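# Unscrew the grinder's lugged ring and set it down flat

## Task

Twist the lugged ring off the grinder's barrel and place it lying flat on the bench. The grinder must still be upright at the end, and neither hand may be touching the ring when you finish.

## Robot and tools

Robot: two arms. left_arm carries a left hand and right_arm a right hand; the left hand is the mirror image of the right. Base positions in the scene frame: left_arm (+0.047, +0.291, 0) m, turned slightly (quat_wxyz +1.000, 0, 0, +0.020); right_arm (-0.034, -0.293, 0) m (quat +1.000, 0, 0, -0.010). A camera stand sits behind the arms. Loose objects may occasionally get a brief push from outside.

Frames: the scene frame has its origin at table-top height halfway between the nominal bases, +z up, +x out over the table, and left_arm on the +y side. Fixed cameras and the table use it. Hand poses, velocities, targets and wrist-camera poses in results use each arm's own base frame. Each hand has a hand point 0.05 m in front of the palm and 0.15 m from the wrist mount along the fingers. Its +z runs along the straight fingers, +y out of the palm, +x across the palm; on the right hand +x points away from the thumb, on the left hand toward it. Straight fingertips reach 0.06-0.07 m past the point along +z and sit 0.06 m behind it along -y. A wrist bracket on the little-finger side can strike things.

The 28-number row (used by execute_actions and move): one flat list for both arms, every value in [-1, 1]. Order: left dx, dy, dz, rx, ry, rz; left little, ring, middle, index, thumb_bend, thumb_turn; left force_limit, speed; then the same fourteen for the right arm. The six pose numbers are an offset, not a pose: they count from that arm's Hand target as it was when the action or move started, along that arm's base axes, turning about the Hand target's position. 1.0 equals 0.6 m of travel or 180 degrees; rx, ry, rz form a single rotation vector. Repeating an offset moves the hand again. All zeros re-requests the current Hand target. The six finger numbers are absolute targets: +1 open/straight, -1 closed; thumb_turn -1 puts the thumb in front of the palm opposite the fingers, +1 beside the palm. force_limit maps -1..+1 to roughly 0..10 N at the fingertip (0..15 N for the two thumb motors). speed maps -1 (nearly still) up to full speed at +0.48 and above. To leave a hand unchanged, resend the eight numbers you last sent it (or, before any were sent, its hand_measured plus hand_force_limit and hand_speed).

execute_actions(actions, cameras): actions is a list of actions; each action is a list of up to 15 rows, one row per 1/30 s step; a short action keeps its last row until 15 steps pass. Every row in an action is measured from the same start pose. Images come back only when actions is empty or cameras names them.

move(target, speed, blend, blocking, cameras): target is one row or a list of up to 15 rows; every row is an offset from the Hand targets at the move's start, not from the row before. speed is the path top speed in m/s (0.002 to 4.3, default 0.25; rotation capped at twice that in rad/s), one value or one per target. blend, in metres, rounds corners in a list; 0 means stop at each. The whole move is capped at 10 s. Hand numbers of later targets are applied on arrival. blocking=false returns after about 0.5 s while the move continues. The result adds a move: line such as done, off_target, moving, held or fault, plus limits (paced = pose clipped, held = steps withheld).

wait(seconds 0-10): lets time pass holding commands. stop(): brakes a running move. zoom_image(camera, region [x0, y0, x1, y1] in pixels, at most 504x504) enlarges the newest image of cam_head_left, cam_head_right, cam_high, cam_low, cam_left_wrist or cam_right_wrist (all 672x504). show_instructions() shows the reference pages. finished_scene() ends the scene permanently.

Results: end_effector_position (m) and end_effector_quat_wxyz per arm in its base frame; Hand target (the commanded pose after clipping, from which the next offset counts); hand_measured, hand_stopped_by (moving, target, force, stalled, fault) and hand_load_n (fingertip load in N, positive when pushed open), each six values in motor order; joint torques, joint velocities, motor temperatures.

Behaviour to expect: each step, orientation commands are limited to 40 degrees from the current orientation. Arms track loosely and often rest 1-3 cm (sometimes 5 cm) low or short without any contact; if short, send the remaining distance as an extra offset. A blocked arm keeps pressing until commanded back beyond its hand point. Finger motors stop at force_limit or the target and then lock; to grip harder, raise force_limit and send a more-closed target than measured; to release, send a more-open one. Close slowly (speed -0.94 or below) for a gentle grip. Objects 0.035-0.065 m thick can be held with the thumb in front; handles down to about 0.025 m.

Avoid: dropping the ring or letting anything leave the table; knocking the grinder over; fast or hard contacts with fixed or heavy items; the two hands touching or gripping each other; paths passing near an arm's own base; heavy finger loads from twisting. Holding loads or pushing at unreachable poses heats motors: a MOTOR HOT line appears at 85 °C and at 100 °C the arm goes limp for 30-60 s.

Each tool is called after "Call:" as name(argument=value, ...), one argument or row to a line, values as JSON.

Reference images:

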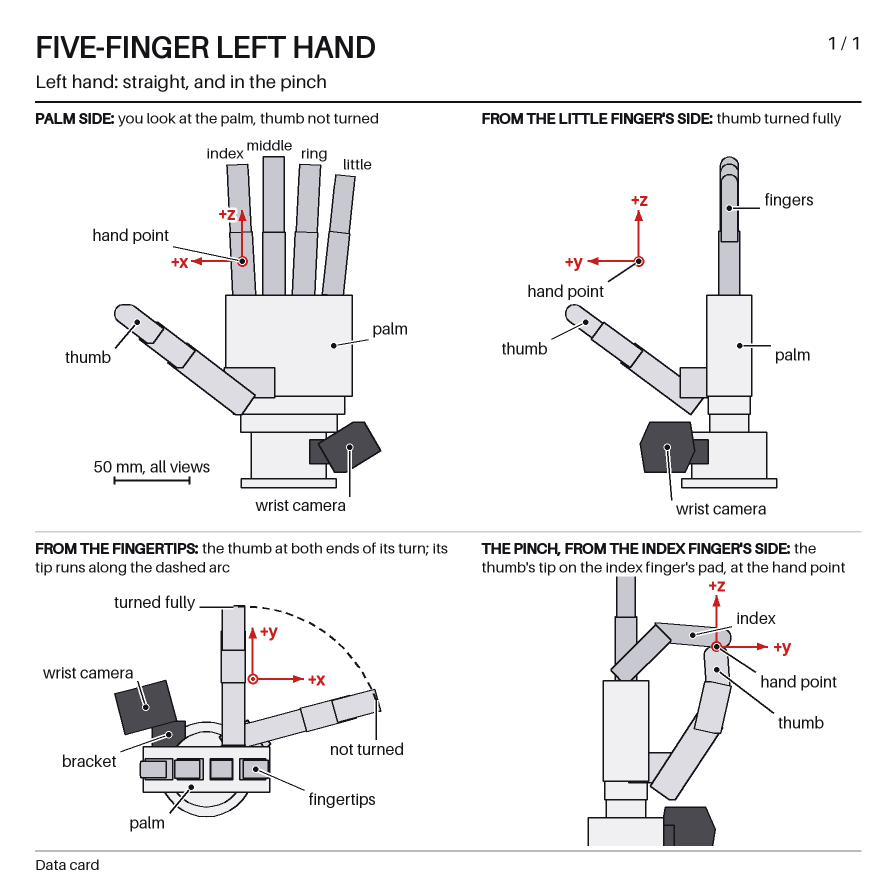

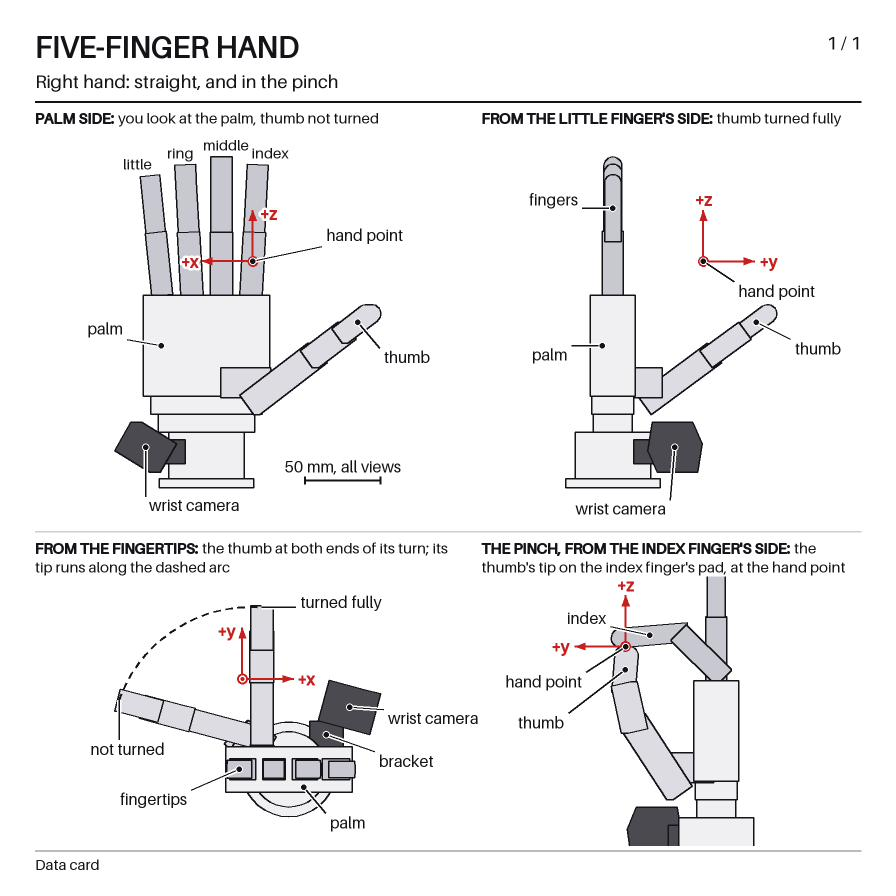

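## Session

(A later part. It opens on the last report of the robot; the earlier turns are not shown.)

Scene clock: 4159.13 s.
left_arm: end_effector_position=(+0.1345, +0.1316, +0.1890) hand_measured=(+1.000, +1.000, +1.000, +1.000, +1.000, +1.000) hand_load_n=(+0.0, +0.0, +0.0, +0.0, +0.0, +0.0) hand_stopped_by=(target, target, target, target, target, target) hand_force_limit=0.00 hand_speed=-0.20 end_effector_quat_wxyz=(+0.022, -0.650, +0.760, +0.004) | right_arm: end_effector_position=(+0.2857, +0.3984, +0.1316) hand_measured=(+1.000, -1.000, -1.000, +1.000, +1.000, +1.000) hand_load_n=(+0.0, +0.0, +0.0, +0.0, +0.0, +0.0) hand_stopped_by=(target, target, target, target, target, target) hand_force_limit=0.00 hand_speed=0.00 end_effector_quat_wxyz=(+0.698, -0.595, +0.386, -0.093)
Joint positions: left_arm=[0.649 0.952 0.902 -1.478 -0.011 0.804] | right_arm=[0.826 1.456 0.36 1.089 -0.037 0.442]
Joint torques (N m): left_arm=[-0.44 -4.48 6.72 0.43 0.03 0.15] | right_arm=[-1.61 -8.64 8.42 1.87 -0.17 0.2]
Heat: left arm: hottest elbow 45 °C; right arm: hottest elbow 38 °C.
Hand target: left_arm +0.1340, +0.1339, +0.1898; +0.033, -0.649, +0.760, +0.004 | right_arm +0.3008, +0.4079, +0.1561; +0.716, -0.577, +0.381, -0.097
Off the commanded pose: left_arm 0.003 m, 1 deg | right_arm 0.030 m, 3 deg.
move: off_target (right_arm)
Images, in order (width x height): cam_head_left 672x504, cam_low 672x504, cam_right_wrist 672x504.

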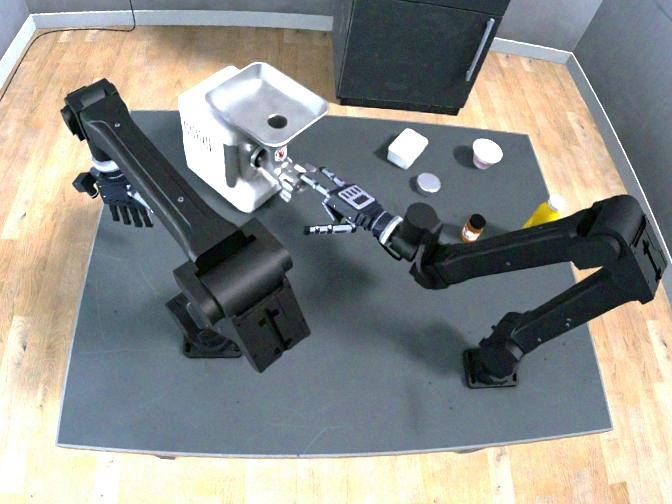

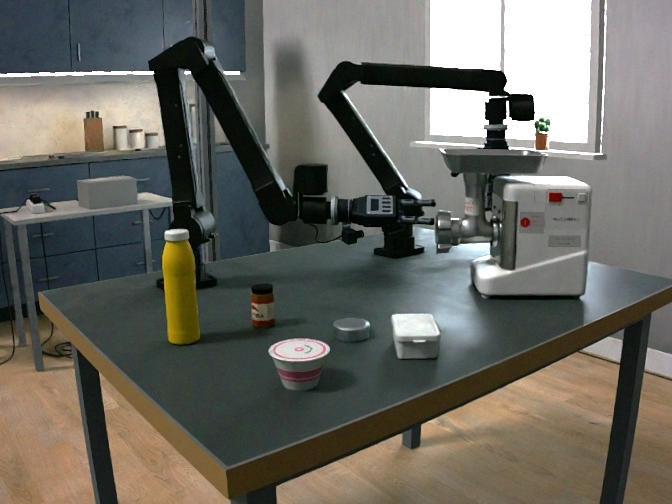

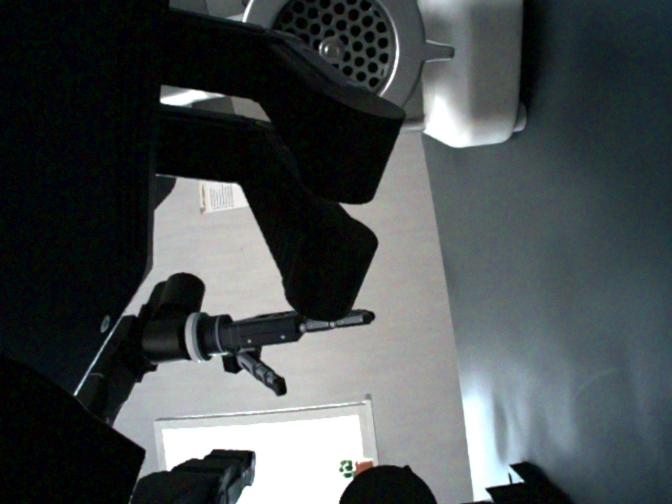

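Call:
move(
  target=[
    [0,0,0,0,0,0,1,1,1,1,1,1,0,-0.2,0.0497,0.0563,0.0102,0,0,0,1,-1,-1,1,1,1,0,0],
    [0,0,0,0,0,0,1,1,1,1,1,1,0,-0.2,0.033,0.0712,-0.0638,0,0,0,1,-1,-1,1,1,1,0,0],
  ],
  speed=[0.1,0.06],
)

Call:
move(
  target=[
    [0,0,0,0,0,0,1,1,1,1,1,1,0,-0.2,0.0083,-0.0227,-0.0527,-0.1179,-0.1332,-0.0078,1,-1,-1,1,1,1,0,0],
    [0,0,0,0,0,0,1,1,1,1,1,1,0,-0.2,0.0608,-0.0692,-0.0635,-0.2468,-0.2788,-0.0164,1,-1,-1,1,1,1,0,0],
    [0,0,0,0,0,0,1,1,1,1,1,1,0,-0.2,0.1087,-0.1113,-0.032,-0.3757,-0.4244,-0.0249,1,-1,-1,1,1,1,0,0],
    [0,0,0,0,0,0,1,1,1,1,1,1,0,-0.2,0.1342,-0.134,0.0302,-0.5046,-0.5701,-0.0335,1,-1,-1,1,1,1,0,0],
  ],
  speed=0.28,
  blend=[0.01,0.01,0.01,0],
  cameras=["cam_low"],
)

Call:
zoom_image(
  camera="cam_low",
  region=[425, 195, 467, 258],
)

Scene clock: 4174.83 s.
left_arm: end_effector_position=(+0.1345, +0.1316, +0.1890) hand_measured=(+1.000, +1.000, +1.000, +1.000, +1.000, +1.000) hand_load_n=(+0.0, +0.0, +0.0, +0.0, +0.0, +0.0) hand_stopped_by=(target, target, target, target, target, target) hand_force_limit=0.00 hand_speed=-0.20 end_effector_quat_wxyz=(+0.022, -0.650, +0.760, +0.004) | right_arm: end_effector_position=(+0.3234, +0.4354, +0.1178) hand_measured=(+1.000, -1.000, -1.000, +1.000, +1.000, +1.000) hand_load_n=(+0.0, +0.0, +0.0, +0.0, +0.0, -0.5) hand_stopped_by=(target, target, target, target, target, target) hand_force_limit=0.00 hand_speed=0.00 end_effector_quat_wxyz=(+0.712, -0.575, +0.388, -0.107)
Joint positions: left_arm=[0.649 0.952 0.902 -1.478 -0.011 0.804] | right_arm=[0.837 1.659 0.483 1.213 0.008 0.444]
Joint torques (N m): left_arm=[-0.62 -4.42 6.72 0.43 -0.01 0.14] | right_arm=[0.62 -7.82 6.52 2.35 -0.25 0.18]
Heat: left arm: hottest elbow 45 °C; right arm: hottest elbow 39 °C.
Hand target: left_arm +0.1340, +0.1339, +0.1898; +0.033, -0.649, +0.760, +0.004 | right_arm +0.3206, +0.4505, +0.1179; +0.716, -0.577, +0.381, -0.097
Off the commanded pose: left_arm 0.003 m, 1 deg | right_arm 0.015 m, 2 deg.
move: off_target (right_arm)

Scene clock: 4180.13 s.
left_arm: end_effector_position=(+0.1345, +0.1316, +0.1890) hand_measured=(+1.000, +1.000, +1.000, +1.000, +1.000, +1.000) hand_load_n=(+0.0, +0.0, +0.0, +0.0, -0.5, +0.0) hand_stopped_by=(target, target, target, target, target, target) hand_force_limit=0.00 hand_speed=-0.20 end_effector_quat_wxyz=(+0.022, -0.650, +0.760, +0.004) | right_arm: end_effector_position=(+0.3814, +0.3842, +0.1091) hand_measured=(+1.000, -1.000, -1.000, +1.000, +1.000, +1.000) hand_load_n=(+0.0, +0.0, +0.0, +0.5, -0.5, +0.0) hand_stopped_by=(target, target, target, target, target, target) hand_force_limit=0.00 hand_speed=0.00 end_effector_quat_wxyz=(-0.185, +0.583, +0.420, +0.670)
Joint positions: left_arm=[0.649 0.952 0.902 -1.478 -0.011 0.804] | right_arm=[0.926 1.752 0.484 1.236 0.033 -1.925]
Joint torques (N m): left_arm=[-0.91 -4.37 6.68 0.62 0 0.13] | right_arm=[-3.55 -11.81 4.36 3.9 0.48 -0.11]
Heat: left arm: hottest elbow 45 °C; right arm: hottest elbow 38 °C.
Hand target: left_arm +0.1340, +0.1339, +0.1898; +0.033, -0.649, +0.760, +0.004 | right_arm +0.4011, +0.3700, +0.1359; -0.167, +0.569, +0.396, +0.701
Off the commanded pose: left_arm 0.003 m, 1 deg | right_arm 0.036 m, 5 deg.
move: off_target (right_arm)
Images, in order (width x height): cam_low 672x504.

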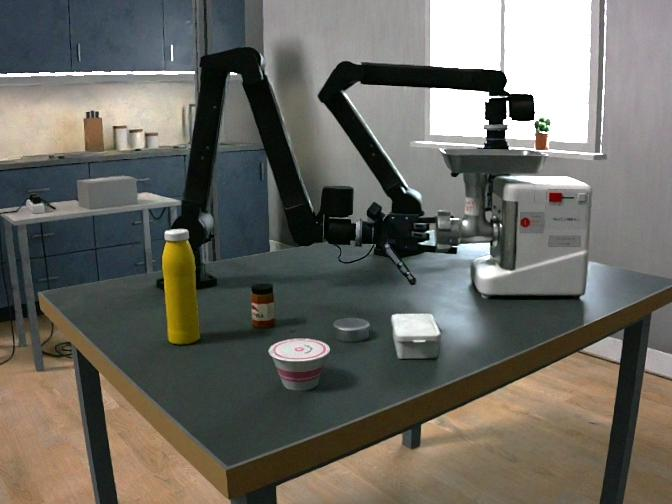

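Scaled by 8.000 from the camera's 672x504 image, which has a finer 960x720 frame.

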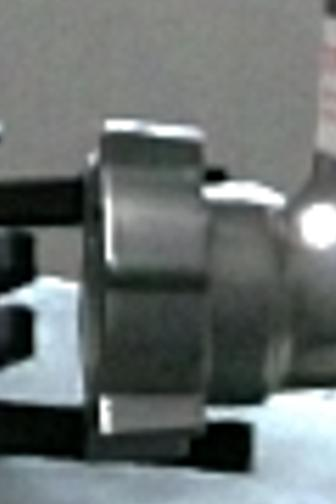

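Call:
move(
  target=[
    [0,0,0,0,0,0,1,1,1,1,1,1,0,-0.2,-0.0288,0.018,-0.0138,0.0221,0.025,0.0015,1,-1,-1,1,1,1,0,0],
    [0,0,0,0,0,0,1,1,1,1,1,1,0,-0.2,-0.0897,-0.0507,-0.0138,0.0221,0.025,0.0015,1,-1,-1,1,1,1,0,0],
    [0,0,0,0,0,0,1,1,1,1,1,1,0,-0.2,-0.1537,0.052,-0.048,0.2652,0.2996,0.0176,1,-1,-1,1,1,1,0,0],
    [0,0,0,0,0,0,1,1,1,1,1,1,0,-0.2,-0.187,0.0803,0.0237,0.5046,0.5701,0.0335,1,-1,-1,1,1,1,0,0],
    [0,0,0,0,0,0,1,1,1,1,1,1,0,-0.2,-0.1672,0.063,0.0338,0.5046,0.5701,0.0335,1,-1,-1,1,1,1,0,0],
  ],
  speed=[0.06,0.1,0.4,0.4,0.1],
  blend=[0.004,0.008,0.02,0,0],
  cameras=["cam_low"],
)

Call:
zoom_image(
  camera="cam_low",
  region=[425, 195, 467, 258],
)

Call:
move(
  target=[
    [0,0,0,0,0,0,1,1,1,1,1,1,0,-0.2,0.0497,0.0563,0.0102,0,0,0,1,-1,-1,1,1,1,0,0],
    [0,0,0,0,0,0,1,1,1,1,1,1,0,-0.2,0.033,0.0712,-0.0638,0,0,0,1,-1,-1,1,1,1,0,0],
  ],
  speed=[0.1,0.06],
  cameras=["cam_low"],
)

Call:
zoom_image(
  camera="cam_low",
  region=[425, 195, 467, 258],
)

Scene clock: 4202.00 s.
left_arm: end_effector_position=(+0.1345, +0.1316, +0.1890) hand_measured=(+1.000, +1.000, +1.000, +1.000, +1.000, +1.000) hand_load_n=(-0.5, +0.0, +0.0, +0.0, +0.0, +0.0) hand_stopped_by=(target, target, target, target, target, target) hand_force_limit=0.00 hand_speed=-0.20 end_effector_quat_wxyz=(+0.022, -0.650, +0.760, +0.004) | right_arm: end_effector_position=(+0.2856, +0.3985, +0.1318) hand_measured=(+1.000, -1.000, -1.000, +1.000, +1.000, +1.000) hand_load_n=(-0.5, +0.0, +0.0, +0.0, +0.0, -0.5) hand_stopped_by=(target, target, target, target, target, target) hand_force_limit=0.00 hand_speed=0.00 end_effector_quat_wxyz=(+0.699, -0.595, +0.386, -0.093)
Joint positions: left_arm=[0.649 0.952 0.902 -1.478 -0.011 0.804] | right_arm=[0.826 1.456 0.36 1.09 -0.037 0.442]
Joint torques (N m): left_arm=[-0.62 -4.25 6.78 0.49 -0.02 0.16] | right_arm=[-1.61 -8.59 8.43 2.04 -0.16 0.22]
Heat: left arm: hottest elbow 45 °C; right arm: hottest elbow 37 °C.
Hand target: left_arm +0.1340, +0.1339, +0.1898; +0.033, -0.649, +0.760, +0.004 | right_arm +0.3007, +0.4079, +0.1564; +0.716, -0.577, +0.381, -0.097
Off the commanded pose: left_arm 0.003 m, 1 deg | right_arm 0.030 m, 3 deg.
move: off_target (right_arm)
Images, in order (width x height): cam_low 672x504.

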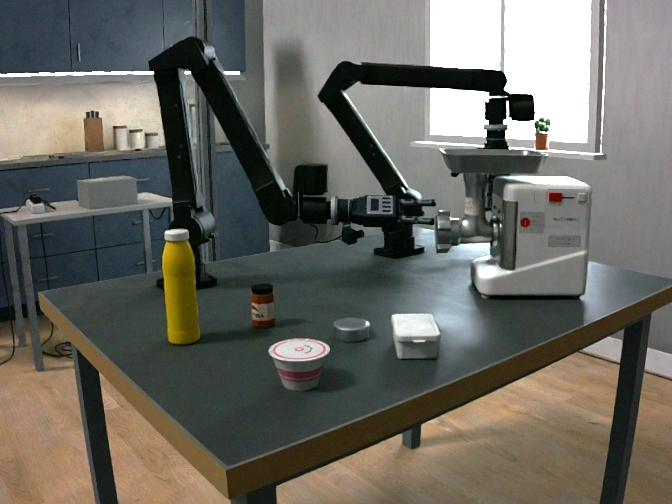

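Scaled by 8.000 from the camera's 672x504 image, which has a finer 960x720 frame.

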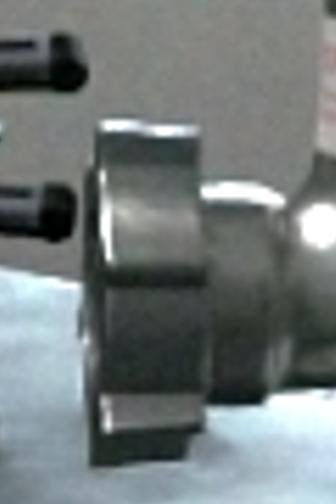

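Scene clock: 4204.27 s.
left_arm: end_effector_position=(+0.1345, +0.1316, +0.1890) hand_measured=(+1.000, +1.000, +1.000, +1.000, +1.000, +1.000) hand_load_n=(+0.0, +0.0, +0.0, +0.0, +0.0, +0.0) hand_stopped_by=(target, target, target, target, target, target) hand_force_limit=0.00 hand_speed=-0.20 end_effector_quat_wxyz=(+0.022, -0.650, +0.760, +0.004) | right_arm: end_effector_position=(+0.3225, +0.4363, +0.1168) hand_measured=(+1.000, -1.000, -1.000, +1.000, +1.000, +1.000) hand_load_n=(+0.0, +0.0, +0.0, +0.0, +0.0, +0.0) hand_stopped_by=(target, target, target, target, target, target) hand_force_limit=0.00 hand_speed=0.00 end_effector_quat_wxyz=(+0.712, -0.577, +0.387, -0.105)
Joint positions: left_arm=[0.649 0.952 0.902 -1.478 -0.011 0.804] | right_arm=[0.837 1.662 0.484 1.213 0.004 0.444]
Joint torques (N m): left_arm=[-0.44 -4.48 6.78 0.7 -0.01 0.15] | right_arm=[0.56 -8.35 6.43 2.36 -0.11 0.17]
Heat: left arm: hottest elbow 45 °C; right arm: hottest elbow 37 °C.
Hand target: left_arm +0.1340, +0.1339, +0.1898; +0.033, -0.649, +0.760, +0.004 | right_arm +0.3206, +0.4505, +0.1179; +0.716, -0.577, +0.381, -0.096
Off the commanded pose: left_arm 0.003 m, 1 deg | right_arm 0.015 m, 1 deg.
move: off_target (right_arm)
Images, in order (width x height): cam_low 672x504.

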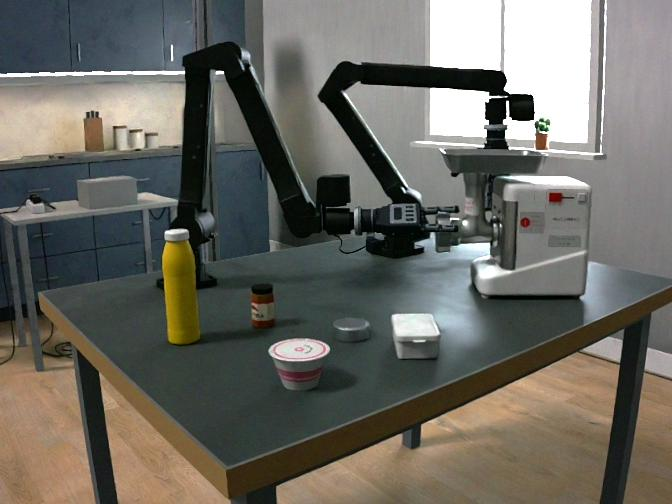

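Scaled by 8.000 from the camera's 672x504 image, which has a finer 960x720 frame.

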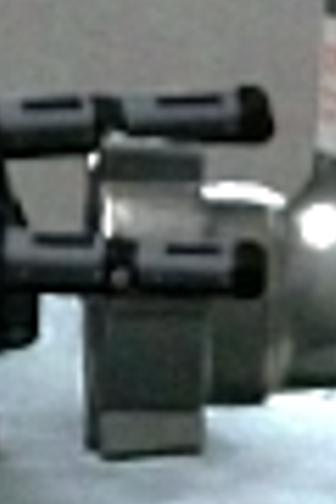

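Call:
move(
  target=[
    [0,0,0,0,0,0,1,1,1,1,1,1,0,-0.2,0.0083,-0.0227,-0.0527,-0.1179,-0.1332,-0.0078,1,-1,-1,1,1,1,0,0],
    [0,0,0,0,0,0,1,1,1,1,1,1,0,-0.2,0.0608,-0.0692,-0.0635,-0.2468,-0.2788,-0.0164,1,-1,-1,1,1,1,0,0],
    [0,0,0,0,0,0,1,1,1,1,1,1,0,-0.2,0.1087,-0.1113,-0.032,-0.3757,-0.4244,-0.0249,1,-1,-1,1,1,1,0,0],
    [0,0,0,0,0,0,1,1,1,1,1,1,0,-0.2,0.1342,-0.134,0.0302,-0.5046,-0.5701,-0.0335,1,-1,-1,1,1,1,0,0],
  ],
  speed=0.28,
  blend=[0.01,0.01,0.01,0],
)

Call:
move(
  target=[
    [0,0,0,0,0,0,1,1,1,1,1,1,0,-0.2,-0.0288,0.018,-0.0138,0.0221,0.025,0.0015,1,-1,-1,1,1,1,0,0],
    [0,0,0,0,0,0,1,1,1,1,1,1,0,-0.2,-0.0897,-0.0507,-0.0138,0.0221,0.025,0.0015,1,-1,-1,1,1,1,0,0],
    [0,0,0,0,0,0,1,1,1,1,1,1,0,-0.2,-0.1537,0.052,-0.048,0.2652,0.2996,0.0176,1,-1,-1,1,1,1,0,0],
    [0,0,0,0,0,0,1,1,1,1,1,1,0,-0.2,-0.187,0.0803,0.0237,0.5046,0.5701,0.0335,1,-1,-1,1,1,1,0,0],
    [0,0,0,0,0,0,1,1,1,1,1,1,0,-0.2,-0.1672,0.063,0.0338,0.5046,0.5701,0.0335,1,-1,-1,1,1,1,0,0],
  ],
  speed=[0.06,0.1,0.4,0.4,0.1],
  blend=[0.004,0.008,0.02,0,0],
  cameras=["cam_low", "cam_high", "cam_head_left"],
)

Call:
zoom_image(
  camera="cam_low",
  region=[425, 195, 467, 258],
)

Call:
zoom_image(
  camera="cam_high",
  region=[315, 155, 371, 197],
)

Call:
zoom_image(
  camera="cam_head_left",
  region=[264, 150, 320, 192],
)

Scene clock: 4230.50 s.
left_arm: end_effector_position=(+0.1345, +0.1316, +0.1890) hand_measured=(+1.000, +1.000, +1.000, +1.000, +1.000, +1.000) hand_load_n=(+0.0, +0.0, +0.0, +0.0, +0.0, +0.0) hand_stopped_by=(target, target, target, target, target, target) hand_force_limit=0.00 hand_speed=-0.20 end_effector_quat_wxyz=(+0.022, -0.650, +0.760, +0.004) | right_arm: end_effector_position=(+0.3813, +0.3845, +0.1091) hand_measured=(+1.000, -1.000, -1.000, +1.000, +1.000, +1.000) hand_load_n=(+0.0, +0.0, +0.0, +0.5, +0.0, +0.0) hand_stopped_by=(target, target, target, target, target, target) hand_force_limit=0.00 hand_speed=0.00 end_effector_quat_wxyz=(-0.185, +0.583, +0.420, +0.670)
Joint positions: left_arm=[0.649 0.952 0.902 -1.478 -0.011 0.804] | right_arm=[0.927 1.752 0.484 1.235 0.033 -1.925]
Joint torques (N m): left_arm=[-0.62 -4.13 6.74 0.51 -0.01 0.16] | right_arm=[-3.6 -11.75 4.34 3.92 0.5 -0.13]
Heat: left arm: hottest elbow 45 °C; right arm: hottest elbow 37 °C.
Hand target: left_arm +0.1340, +0.1339, +0.1898; +0.033, -0.649, +0.760, +0.004 | right_arm +0.4011, +0.3701, +0.1360; -0.167, +0.569, +0.396, +0.701
Off the commanded pose: left_arm 0.003 m, 1 deg | right_arm 0.036 m, 5 deg.
move: off_target (right_arm)

Scene clock: 4236.33 s.
left_arm: end_effector_position=(+0.1345, +0.1316, +0.1890) hand_measured=(+1.000, +1.000, +1.000, +1.000, +1.000, +1.000) hand_load_n=(+0.0, +0.0, +0.0, +0.0, +0.0, +0.0) hand_stopped_by=(target, target, target, target, target, target) hand_force_limit=0.00 hand_speed=-0.20 end_effector_quat_wxyz=(+0.022, -0.650, +0.760, +0.004) | right_arm: end_effector_position=(+0.2857, +0.3986, +0.1318) hand_measured=(+1.000, -1.000, -1.000, +1.000, +1.000, +1.000) hand_load_n=(+0.0, +0.0, +0.0, +0.0, +0.0, -0.5) hand_stopped_by=(target, target, target, target, target, target) hand_force_limit=0.00 hand_speed=0.00 end_effector_quat_wxyz=(+0.699, -0.595, +0.386, -0.093)
Joint positions: left_arm=[0.649 0.952 0.902 -1.478 -0.011 0.804] | right_arm=[0.826 1.456 0.36 1.09 -0.037 0.442]
Joint torques (N m): left_arm=[-0.5 -4.37 6.63 0.47 0 0.16] | right_arm=[-1.61 -8.64 8.42 1.95 -0.15 0.23]
Heat: left arm: hottest elbow 45 °C; right arm: hottest elbow 37 °C.
Hand target: left_arm +0.1340, +0.1339, +0.1898; +0.033, -0.649, +0.760, +0.004 | right_arm +0.3008, +0.4080, +0.1563; +0.716, -0.577, +0.381, -0.097
Off the commanded pose: left_arm 0.003 m, 1 deg | right_arm 0.030 m, 3 deg.
move: off_target (right_arm)
Images, in order (width x height): cam_head_left 672x504, cam_high 672x504, cam_low 672x504.

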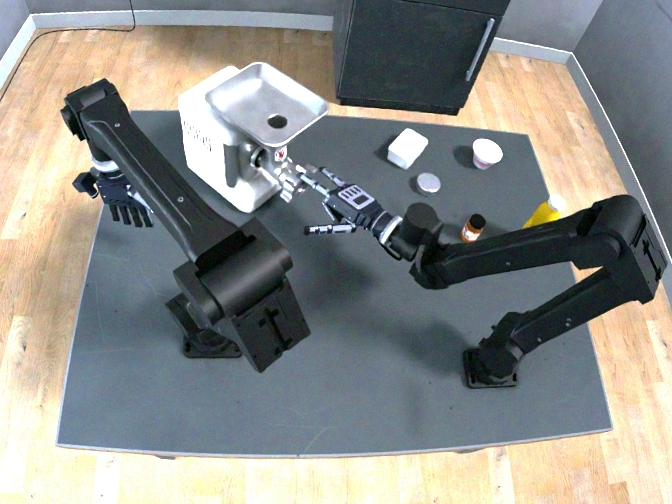

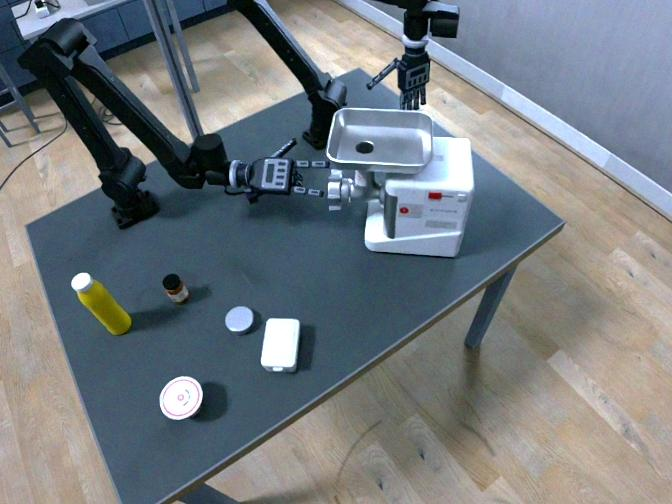

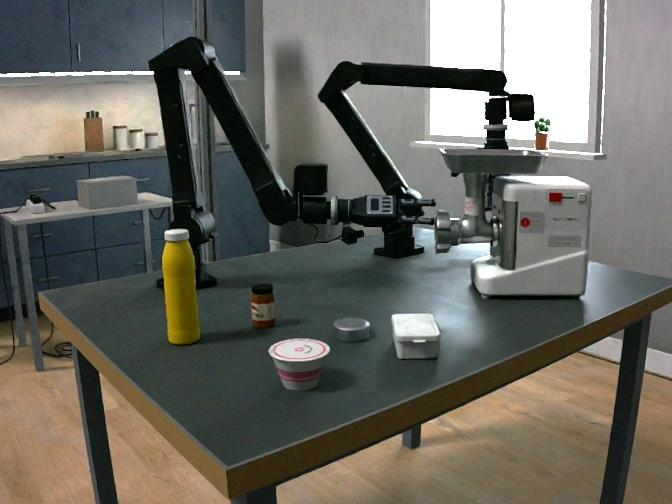

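Scaled by 8.000 from the camera's 672x504 image, which has a finer 960x720 frame.

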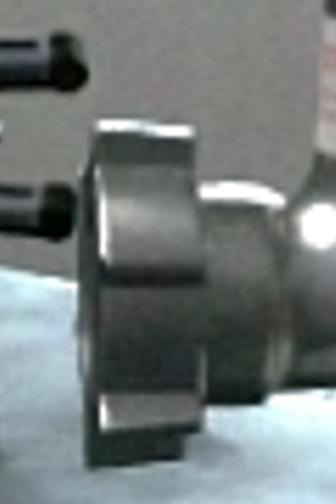

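Scaled by 9.000 from the camera's 672x504 image, which has a finer 960x720 frame.

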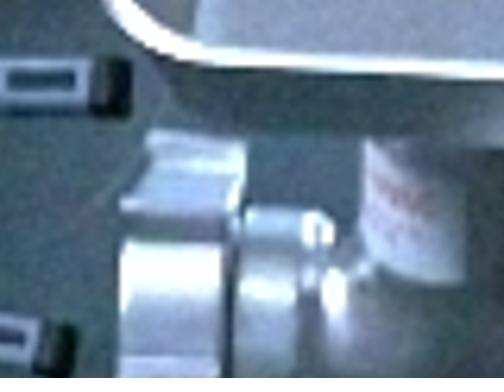

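Scaled by 9.000 from the camera's 672x504 image, which has a finer 960x720 frame.

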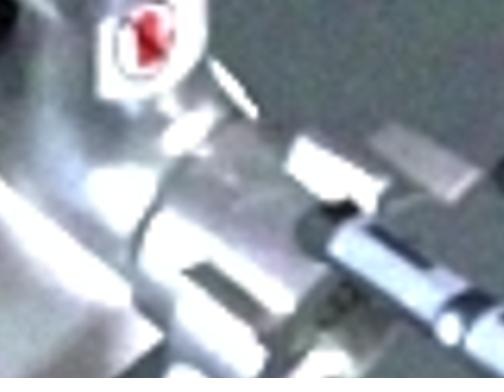

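Call:
move(
  target=[
    [0,0,0,0,0,0,1,1,1,1,1,1,0,-0.2,0.0497,0.0563,0.0102,0,0,0,1,-1,-1,1,1,1,0,0],
    [0,0,0,0,0,0,1,1,1,1,1,1,0,-0.2,0.033,0.0712,-0.0638,0,0,0,1,-1,-1,1,1,1,0,0],
  ],
  speed=[0.1,0.06],
)

Call:
move(
  target=[
    [0,0,0,0,0,0,1,1,1,1,1,1,0,-0.2,0.0083,-0.0227,-0.0527,-0.1179,-0.1332,-0.0078,1,-1,-1,1,1,1,0,0],
    [0,0,0,0,0,0,1,1,1,1,1,1,0,-0.2,0.0608,-0.0692,-0.0635,-0.2468,-0.2788,-0.0164,1,-1,-1,1,1,1,0,0],
    [0,0,0,0,0,0,1,1,1,1,1,1,0,-0.2,0.1087,-0.1113,-0.032,-0.3757,-0.4244,-0.0249,1,-1,-1,1,1,1,0,0],
    [0,0,0,0,0,0,1,1,1,1,1,1,0,-0.2,0.1342,-0.134,0.0302,-0.5046,-0.5701,-0.0335,1,-1,-1,1,1,1,0,0],
  ],
  speed=0.28,
  blend=[0.01,0.01,0.01,0],
  cameras=["cam_low", "cam_high"],
)

Call:
zoom_image(
  camera="cam_low",
  region=[425, 195, 467, 258],
)

Call:
zoom_image(
  camera="cam_high",
  region=[315, 155, 371, 197],
)

Scene clock: 4269.53 s.
left_arm: end_effector_position=(+0.1345, +0.1316, +0.1890) hand_measured=(+1.000, +1.000, +1.000, +1.000, +1.000, +1.000) hand_load_n=(+0.0, +0.0, +0.0, +0.0, +0.0, +0.0) hand_stopped_by=(target, target, target, target, target, target) hand_force_limit=0.00 hand_speed=-0.20 end_effector_quat_wxyz=(+0.022, -0.650, +0.760, +0.004) | right_arm: end_effector_position=(+0.3227, +0.4359, +0.1168) hand_measured=(+1.000, -1.000, -1.000, +1.000, +1.000, +1.000) hand_load_n=(+0.0, +0.0, +0.0, +0.0, +0.0, +0.0) hand_stopped_by=(target, target, target, target, target, target) hand_force_limit=0.00 hand_speed=0.00 end_effector_quat_wxyz=(+0.712, -0.577, +0.387, -0.106)
Joint positions: left_arm=[0.649 0.952 0.902 -1.478 -0.011 0.804] | right_arm=[0.837 1.662 0.483 1.214 0.005 0.443]
Joint torques (N m): left_arm=[-0.21 -4.31 6.84 0.44 -0.01 0.16] | right_arm=[0.62 -8.12 6.56 2.21 -0.13 0.19]
Heat: left arm: hottest elbow 45 °C; right arm: hottest elbow 38 °C.
Hand target: left_arm +0.1340, +0.1339, +0.1898; +0.033, -0.649, +0.760, +0.004 | right_arm +0.3207, +0.4507, +0.1181; +0.716, -0.577, +0.381, -0.097
Off the commanded pose: left_arm 0.003 m, 1 deg | right_arm 0.015 m, 1 deg.
move: off_target (right_arm)

Scene clock: 4274.80 s.
left_arm: end_effector_position=(+0.1345, +0.1316, +0.1890) hand_measured=(+1.000, +1.000, +1.000, +1.000, +1.000, +1.000) hand_load_n=(+0.0, +0.0, +0.0, +0.0, +0.0, +0.0) hand_stopped_by=(target, target, target, target, target, target) hand_force_limit=0.00 hand_speed=-0.20 end_effector_quat_wxyz=(+0.022, -0.650, +0.760, +0.004) | right_arm: end_effector_position=(+0.3812, +0.3842, +0.1094) hand_measured=(+1.000, -1.000, -1.000, +1.000, +1.000, +1.000) hand_load_n=(+0.0, +0.0, +0.0, +0.0, +0.0, +0.0) hand_stopped_by=(target, target, target, target, target, target) hand_force_limit=0.00 hand_speed=0.00 end_effector_quat_wxyz=(-0.185, +0.583, +0.420, +0.670)
Joint positions: left_arm=[0.649 0.952 0.902 -1.478 -0.011 0.804] | right_arm=[0.926 1.751 0.483 1.235 0.033 -1.925]
Joint torques (N m): left_arm=[-0.44 -4.42 6.72 0.53 0 0.15] | right_arm=[-3.6 -11.75 4.44 3.86 0.48 -0.12]
Heat: left arm: hottest elbow 45 °C; right arm: hottest elbow 38 °C.
Hand target: left_arm +0.1340, +0.1339, +0.1898; +0.033, -0.649, +0.760, +0.004 | right_arm +0.4012, +0.3704, +0.1363; -0.167, +0.569, +0.396, +0.701
Off the commanded pose: left_arm 0.003 m, 1 deg | right_arm 0.036 m, 5 deg.
move: off_target (right_arm)
Images, in order (width x height): cam_high 672x504, cam_low 672x504.

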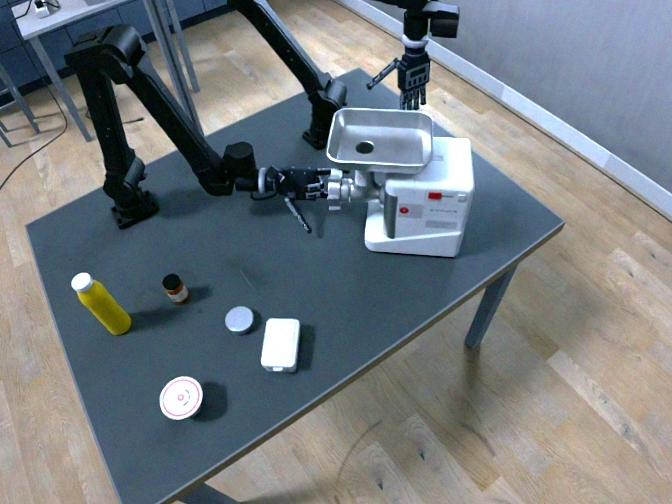

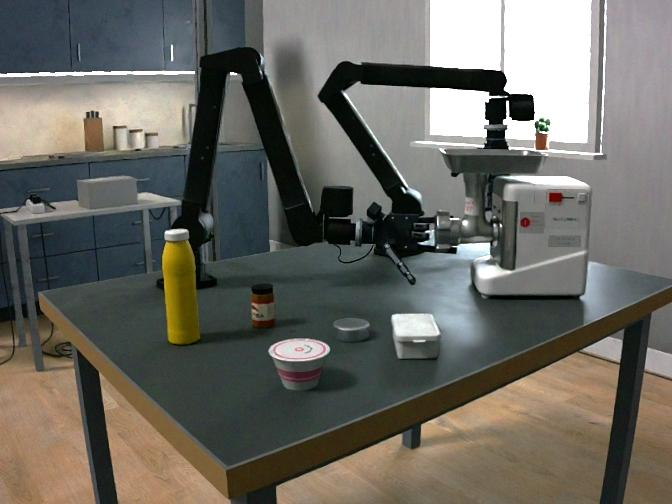

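Scaled by 8.000 from the camera's 672x504 image, which has a finer 960x720 frame.

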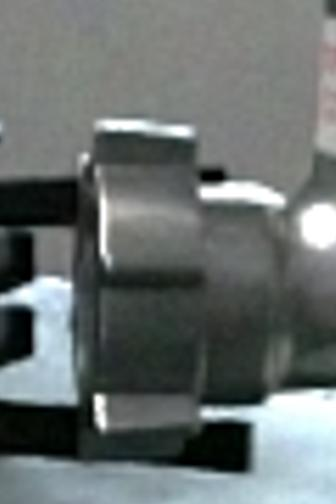

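Scaled by 9.000 from the camera's 672x504 image, which has a finer 960x720 frame.

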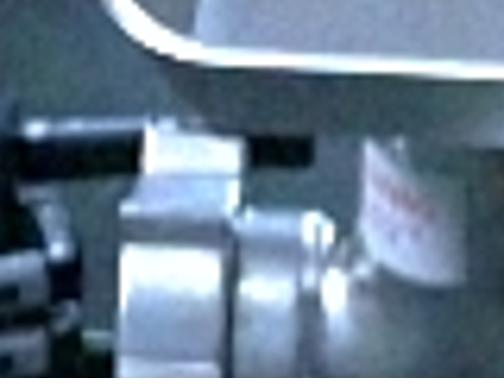

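Call:
move(
  target=[
    [0,0,0,0,0,0,1,1,1,1,1,1,0,-0.2,-0.0288,0.018,-0.0138,0.0221,0.025,0.0015,1,-1,-1,1,1,1,0,0],
    [0,0,0,0,0,0,1,1,1,1,1,1,0,-0.2,-0.0897,-0.0507,-0.0138,0.0221,0.025,0.0015,1,-1,-1,1,1,1,0,0],
    [0,0,0,0,0,0,1,1,1,1,1,1,0,-0.2,-0.1537,0.052,-0.048,0.2652,0.2996,0.0176,1,-1,-1,1,1,1,0,0],
    [0,0,0,0,0,0,1,1,1,1,1,1,0,-0.2,-0.187,0.0803,0.0237,0.5046,0.5701,0.0335,1,-1,-1,1,1,1,0,0],
    [0,0,0,0,0,0,1,1,1,1,1,1,0,-0.2,-0.1672,0.063,0.0338,0.5046,0.5701,0.0335,1,-1,-1,1,1,1,0,0],
  ],
  speed=[0.06,0.1,0.4,0.4,0.1],
  blend=[0.004,0.008,0.02,0,0],
  cameras=["cam_low", "cam_high"],
)

Call:
zoom_image(
  camera="cam_low",
  region=[425, 195, 467, 258],
)

Call:
zoom_image(
  camera="cam_high",
  region=[315, 155, 371, 197],
)

Scene clock: 4294.80 s.
left_arm: end_effector_position=(+0.1345, +0.1316, +0.1890) hand_measured=(+1.000, +1.000, +1.000, +1.000, +1.000, +1.000) hand_load_n=(+0.0, +0.0, +0.0, +0.0, +0.0, +0.0) hand_stopped_by=(target, target, target, target, target, target) hand_force_limit=0.00 hand_speed=-0.20 end_effector_quat_wxyz=(+0.022, -0.650, +0.760, +0.004) | right_arm: end_effector_position=(+0.2857, +0.3986, +0.1318) hand_measured=(+1.000, -1.000, -1.000, +1.000, +1.000, +1.000) hand_load_n=(+0.0, +0.0, +0.0, +0.0, +0.0, +0.0) hand_stopped_by=(target, target, target, target, target, target) hand_force_limit=0.00 hand_speed=0.00 end_effector_quat_wxyz=(+0.699, -0.595, +0.386, -0.094)
Joint positions: left_arm=[0.649 0.952 0.902 -1.478 -0.011 0.804] | right_arm=[0.826 1.456 0.36 1.089 -0.035 0.442]
Joint torques (N m): left_arm=[-0.67 -4.48 6.72 0.44 0.01 0.14] | right_arm=[-1.61 -8.53 8.43 1.91 -0.16 0.19]
Motor temperatures (°C): left_arm=[28 29 44 27 24 27] | right_arm=[29 30 37 27 29 28]
Heat: left arm: hottest elbow 44 °C; right arm: hottest elbow 37 °C.
Hand target: left_arm +0.1340, +0.1339, +0.1898; +0.033, -0.649, +0.760, +0.004 | right_arm +0.3008, +0.4081, +0.1564; +0.716, -0.577, +0.381, -0.097
Off the commanded pose: left_arm 0.003 m, 1 deg | right_arm 0.031 m, 3 deg.
move: off_target (right_arm)
Images, in order (width x height): cam_high 672x504, cam_low 672x504.

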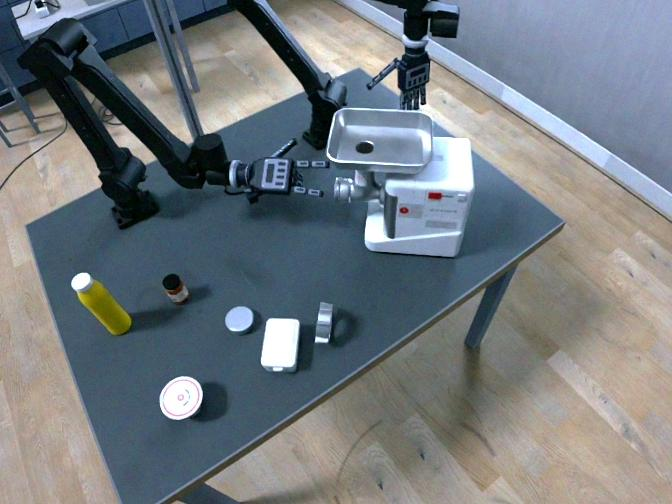

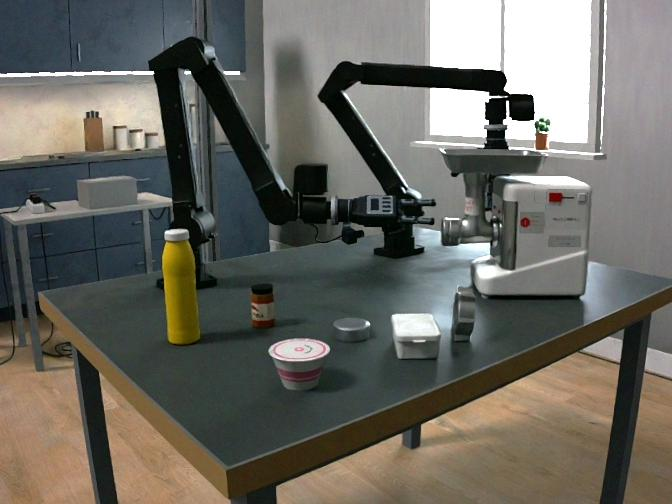

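Scaled by 8.000 from the camera's 672x504 image, which has a finer 960x720 frame.

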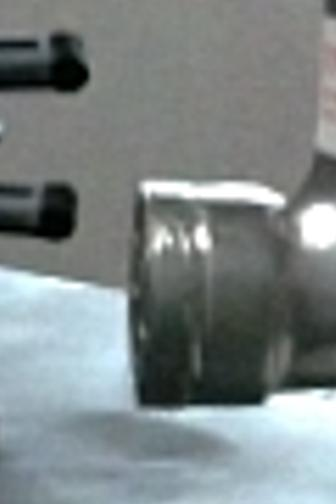

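Scaled by 9.000 from the camera's 672x504 image, which has a finer 960x720 frame.

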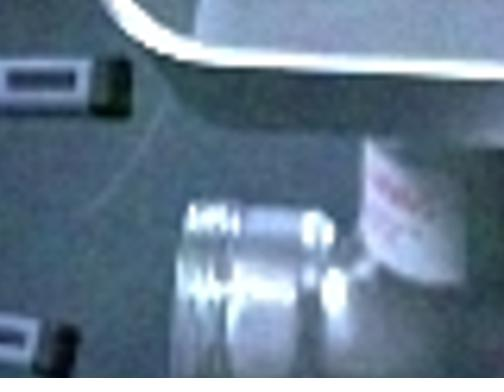

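Call:
execute_actions(
  actions=[],
)

Call:
zoom_image(
  camera="cam_high",
  region=[260, 270, 400, 375],
)

Call:
zoom_image(
  camera="cam_low",
  region=[380, 270, 520, 375],
)

Call:
zoom_image(
  camera="cam_head_left",
  region=[380, 110, 480, 185],
)

Scene clock: 4299.67 s.
left_arm: end_effector_position=(+0.1345, +0.1316, +0.1890) hand_measured=(+1.000, +1.000, +1.000, +1.000, +1.000, +1.000) hand_load_n=(-0.5, +0.0, +0.0, +0.0, -0.5, +0.0) hand_stopped_by=(target, target, target, target, target, target) hand_force_limit=0.00 hand_speed=-0.20 end_effector_quat_wxyz=(+0.022, -0.650, +0.760, +0.004) | right_arm: end_effector_position=(+0.2857, +0.3986, +0.1319) hand_measured=(+1.000, -1.000, -1.000, +1.000, +1.000, +1.000) hand_load_n=(+0.0, +0.0, +0.0, +0.0, +0.0, +0.0) hand_stopped_by=(target, target, target, target, target, target) hand_force_limit=0.00 hand_speed=0.00 end_effector_quat_wxyz=(+0.699, -0.595, +0.386, -0.094)
Joint positions: left_arm=[0.649 0.952 0.902 -1.478 -0.011 0.804] | right_arm=[0.826 1.456 0.36 1.089 -0.035 0.442]
Joint velocities: within noise
Joint torques (N m): left_arm=[-0.21 -4.13 6.64 0.42 0 0.16] | right_arm=[-1.61 -8.59 8.43 2 -0.16 0.21]
Motor temperatures (°C): left_arm=[28 29 44 27 24 27] | right_arm=[29 30 38 27 29 28]
Heat: left arm: hottest elbow 44 °C; right arm: hottest elbow 38 °C.
Hand target: left_arm +0.1340, +0.1339, +0.1898; +0.033, -0.649, +0.760, +0.004 | right_arm +0.3008, +0.4081, +0.1565; +0.716, -0.577, +0.381, -0.097
Off the commanded pose: left_arm 0.003 m, 1 deg | right_arm 0.031 m, 3 deg.

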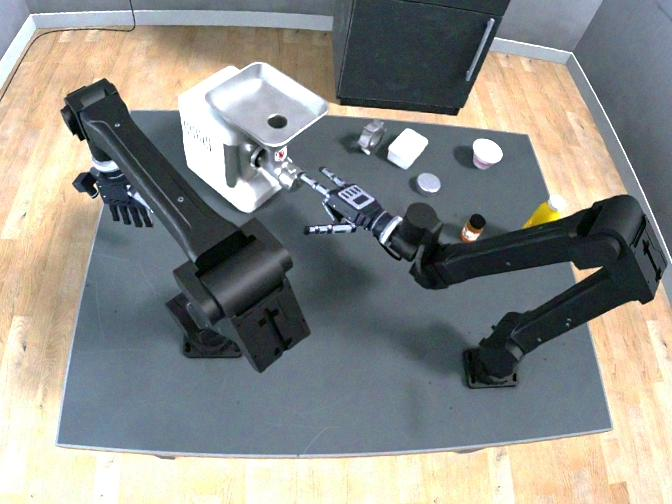

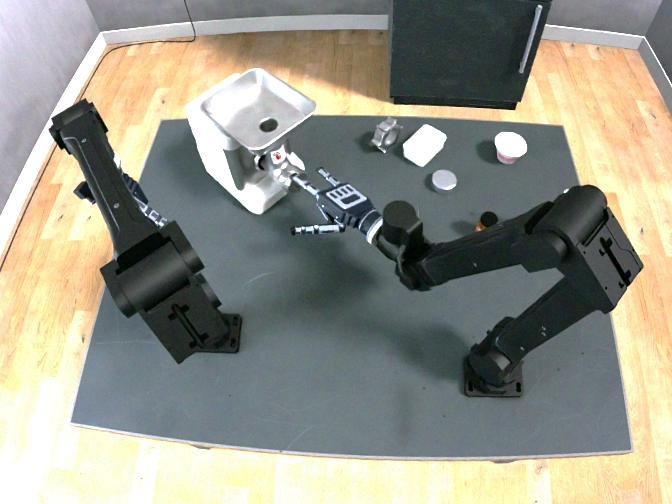

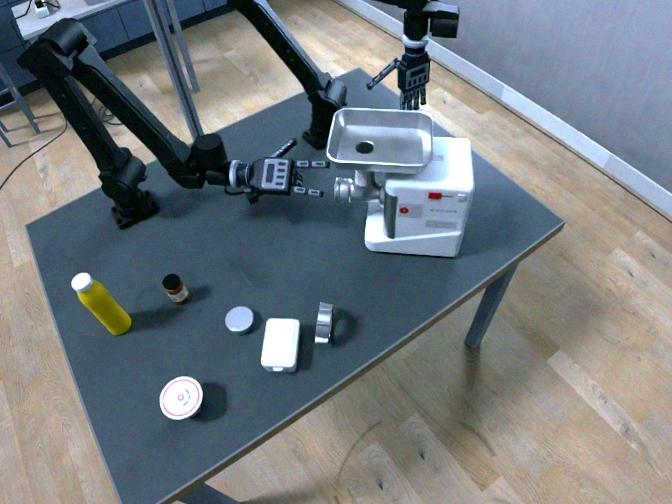

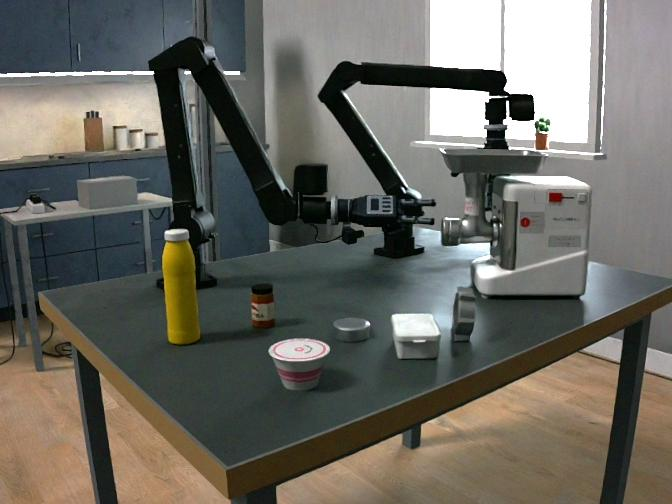

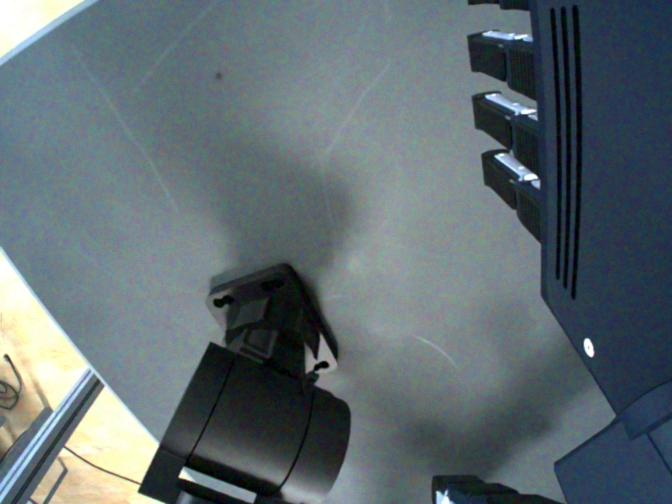

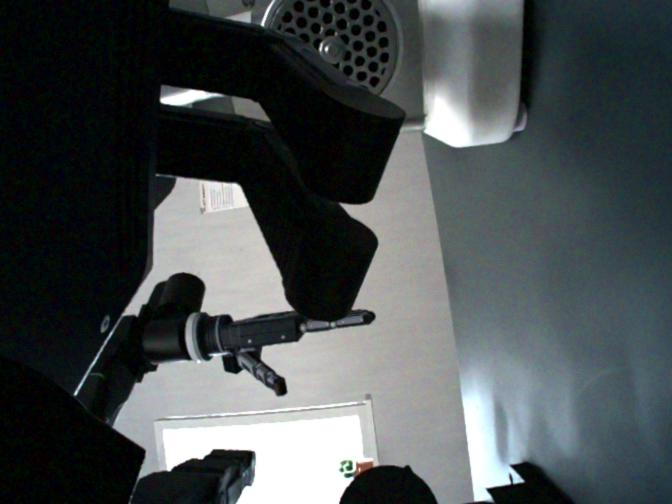

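Scaled by 3.600 from the camera's 672x504 image, which has a finer 960x720 frame.

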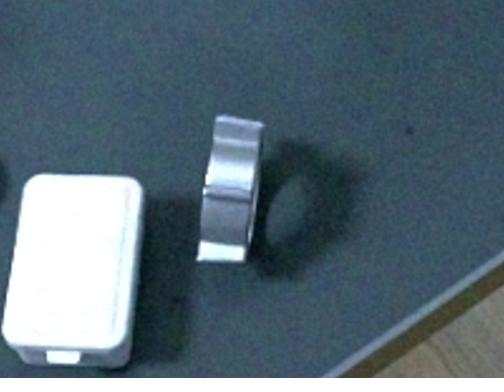

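Scaled by 3.600 from the camera's 672x504 image, which has a finer 960x720 frame.

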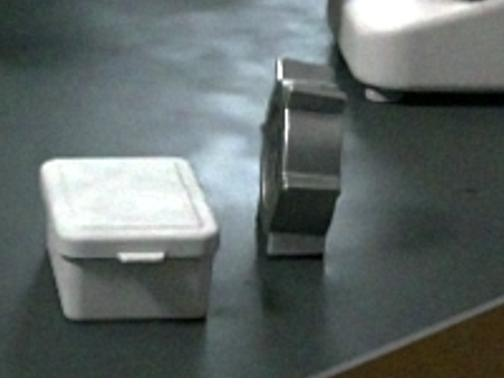

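Scaled by 5.040 from the camera's 672x504 image, which has a finer 960x720 frame.

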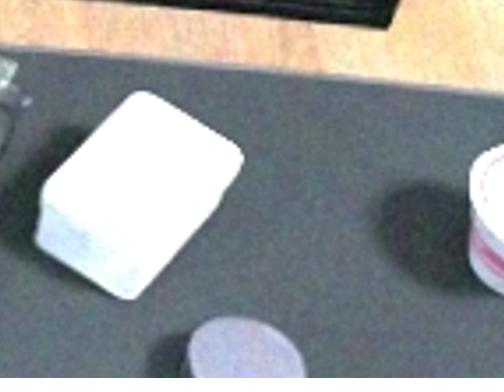

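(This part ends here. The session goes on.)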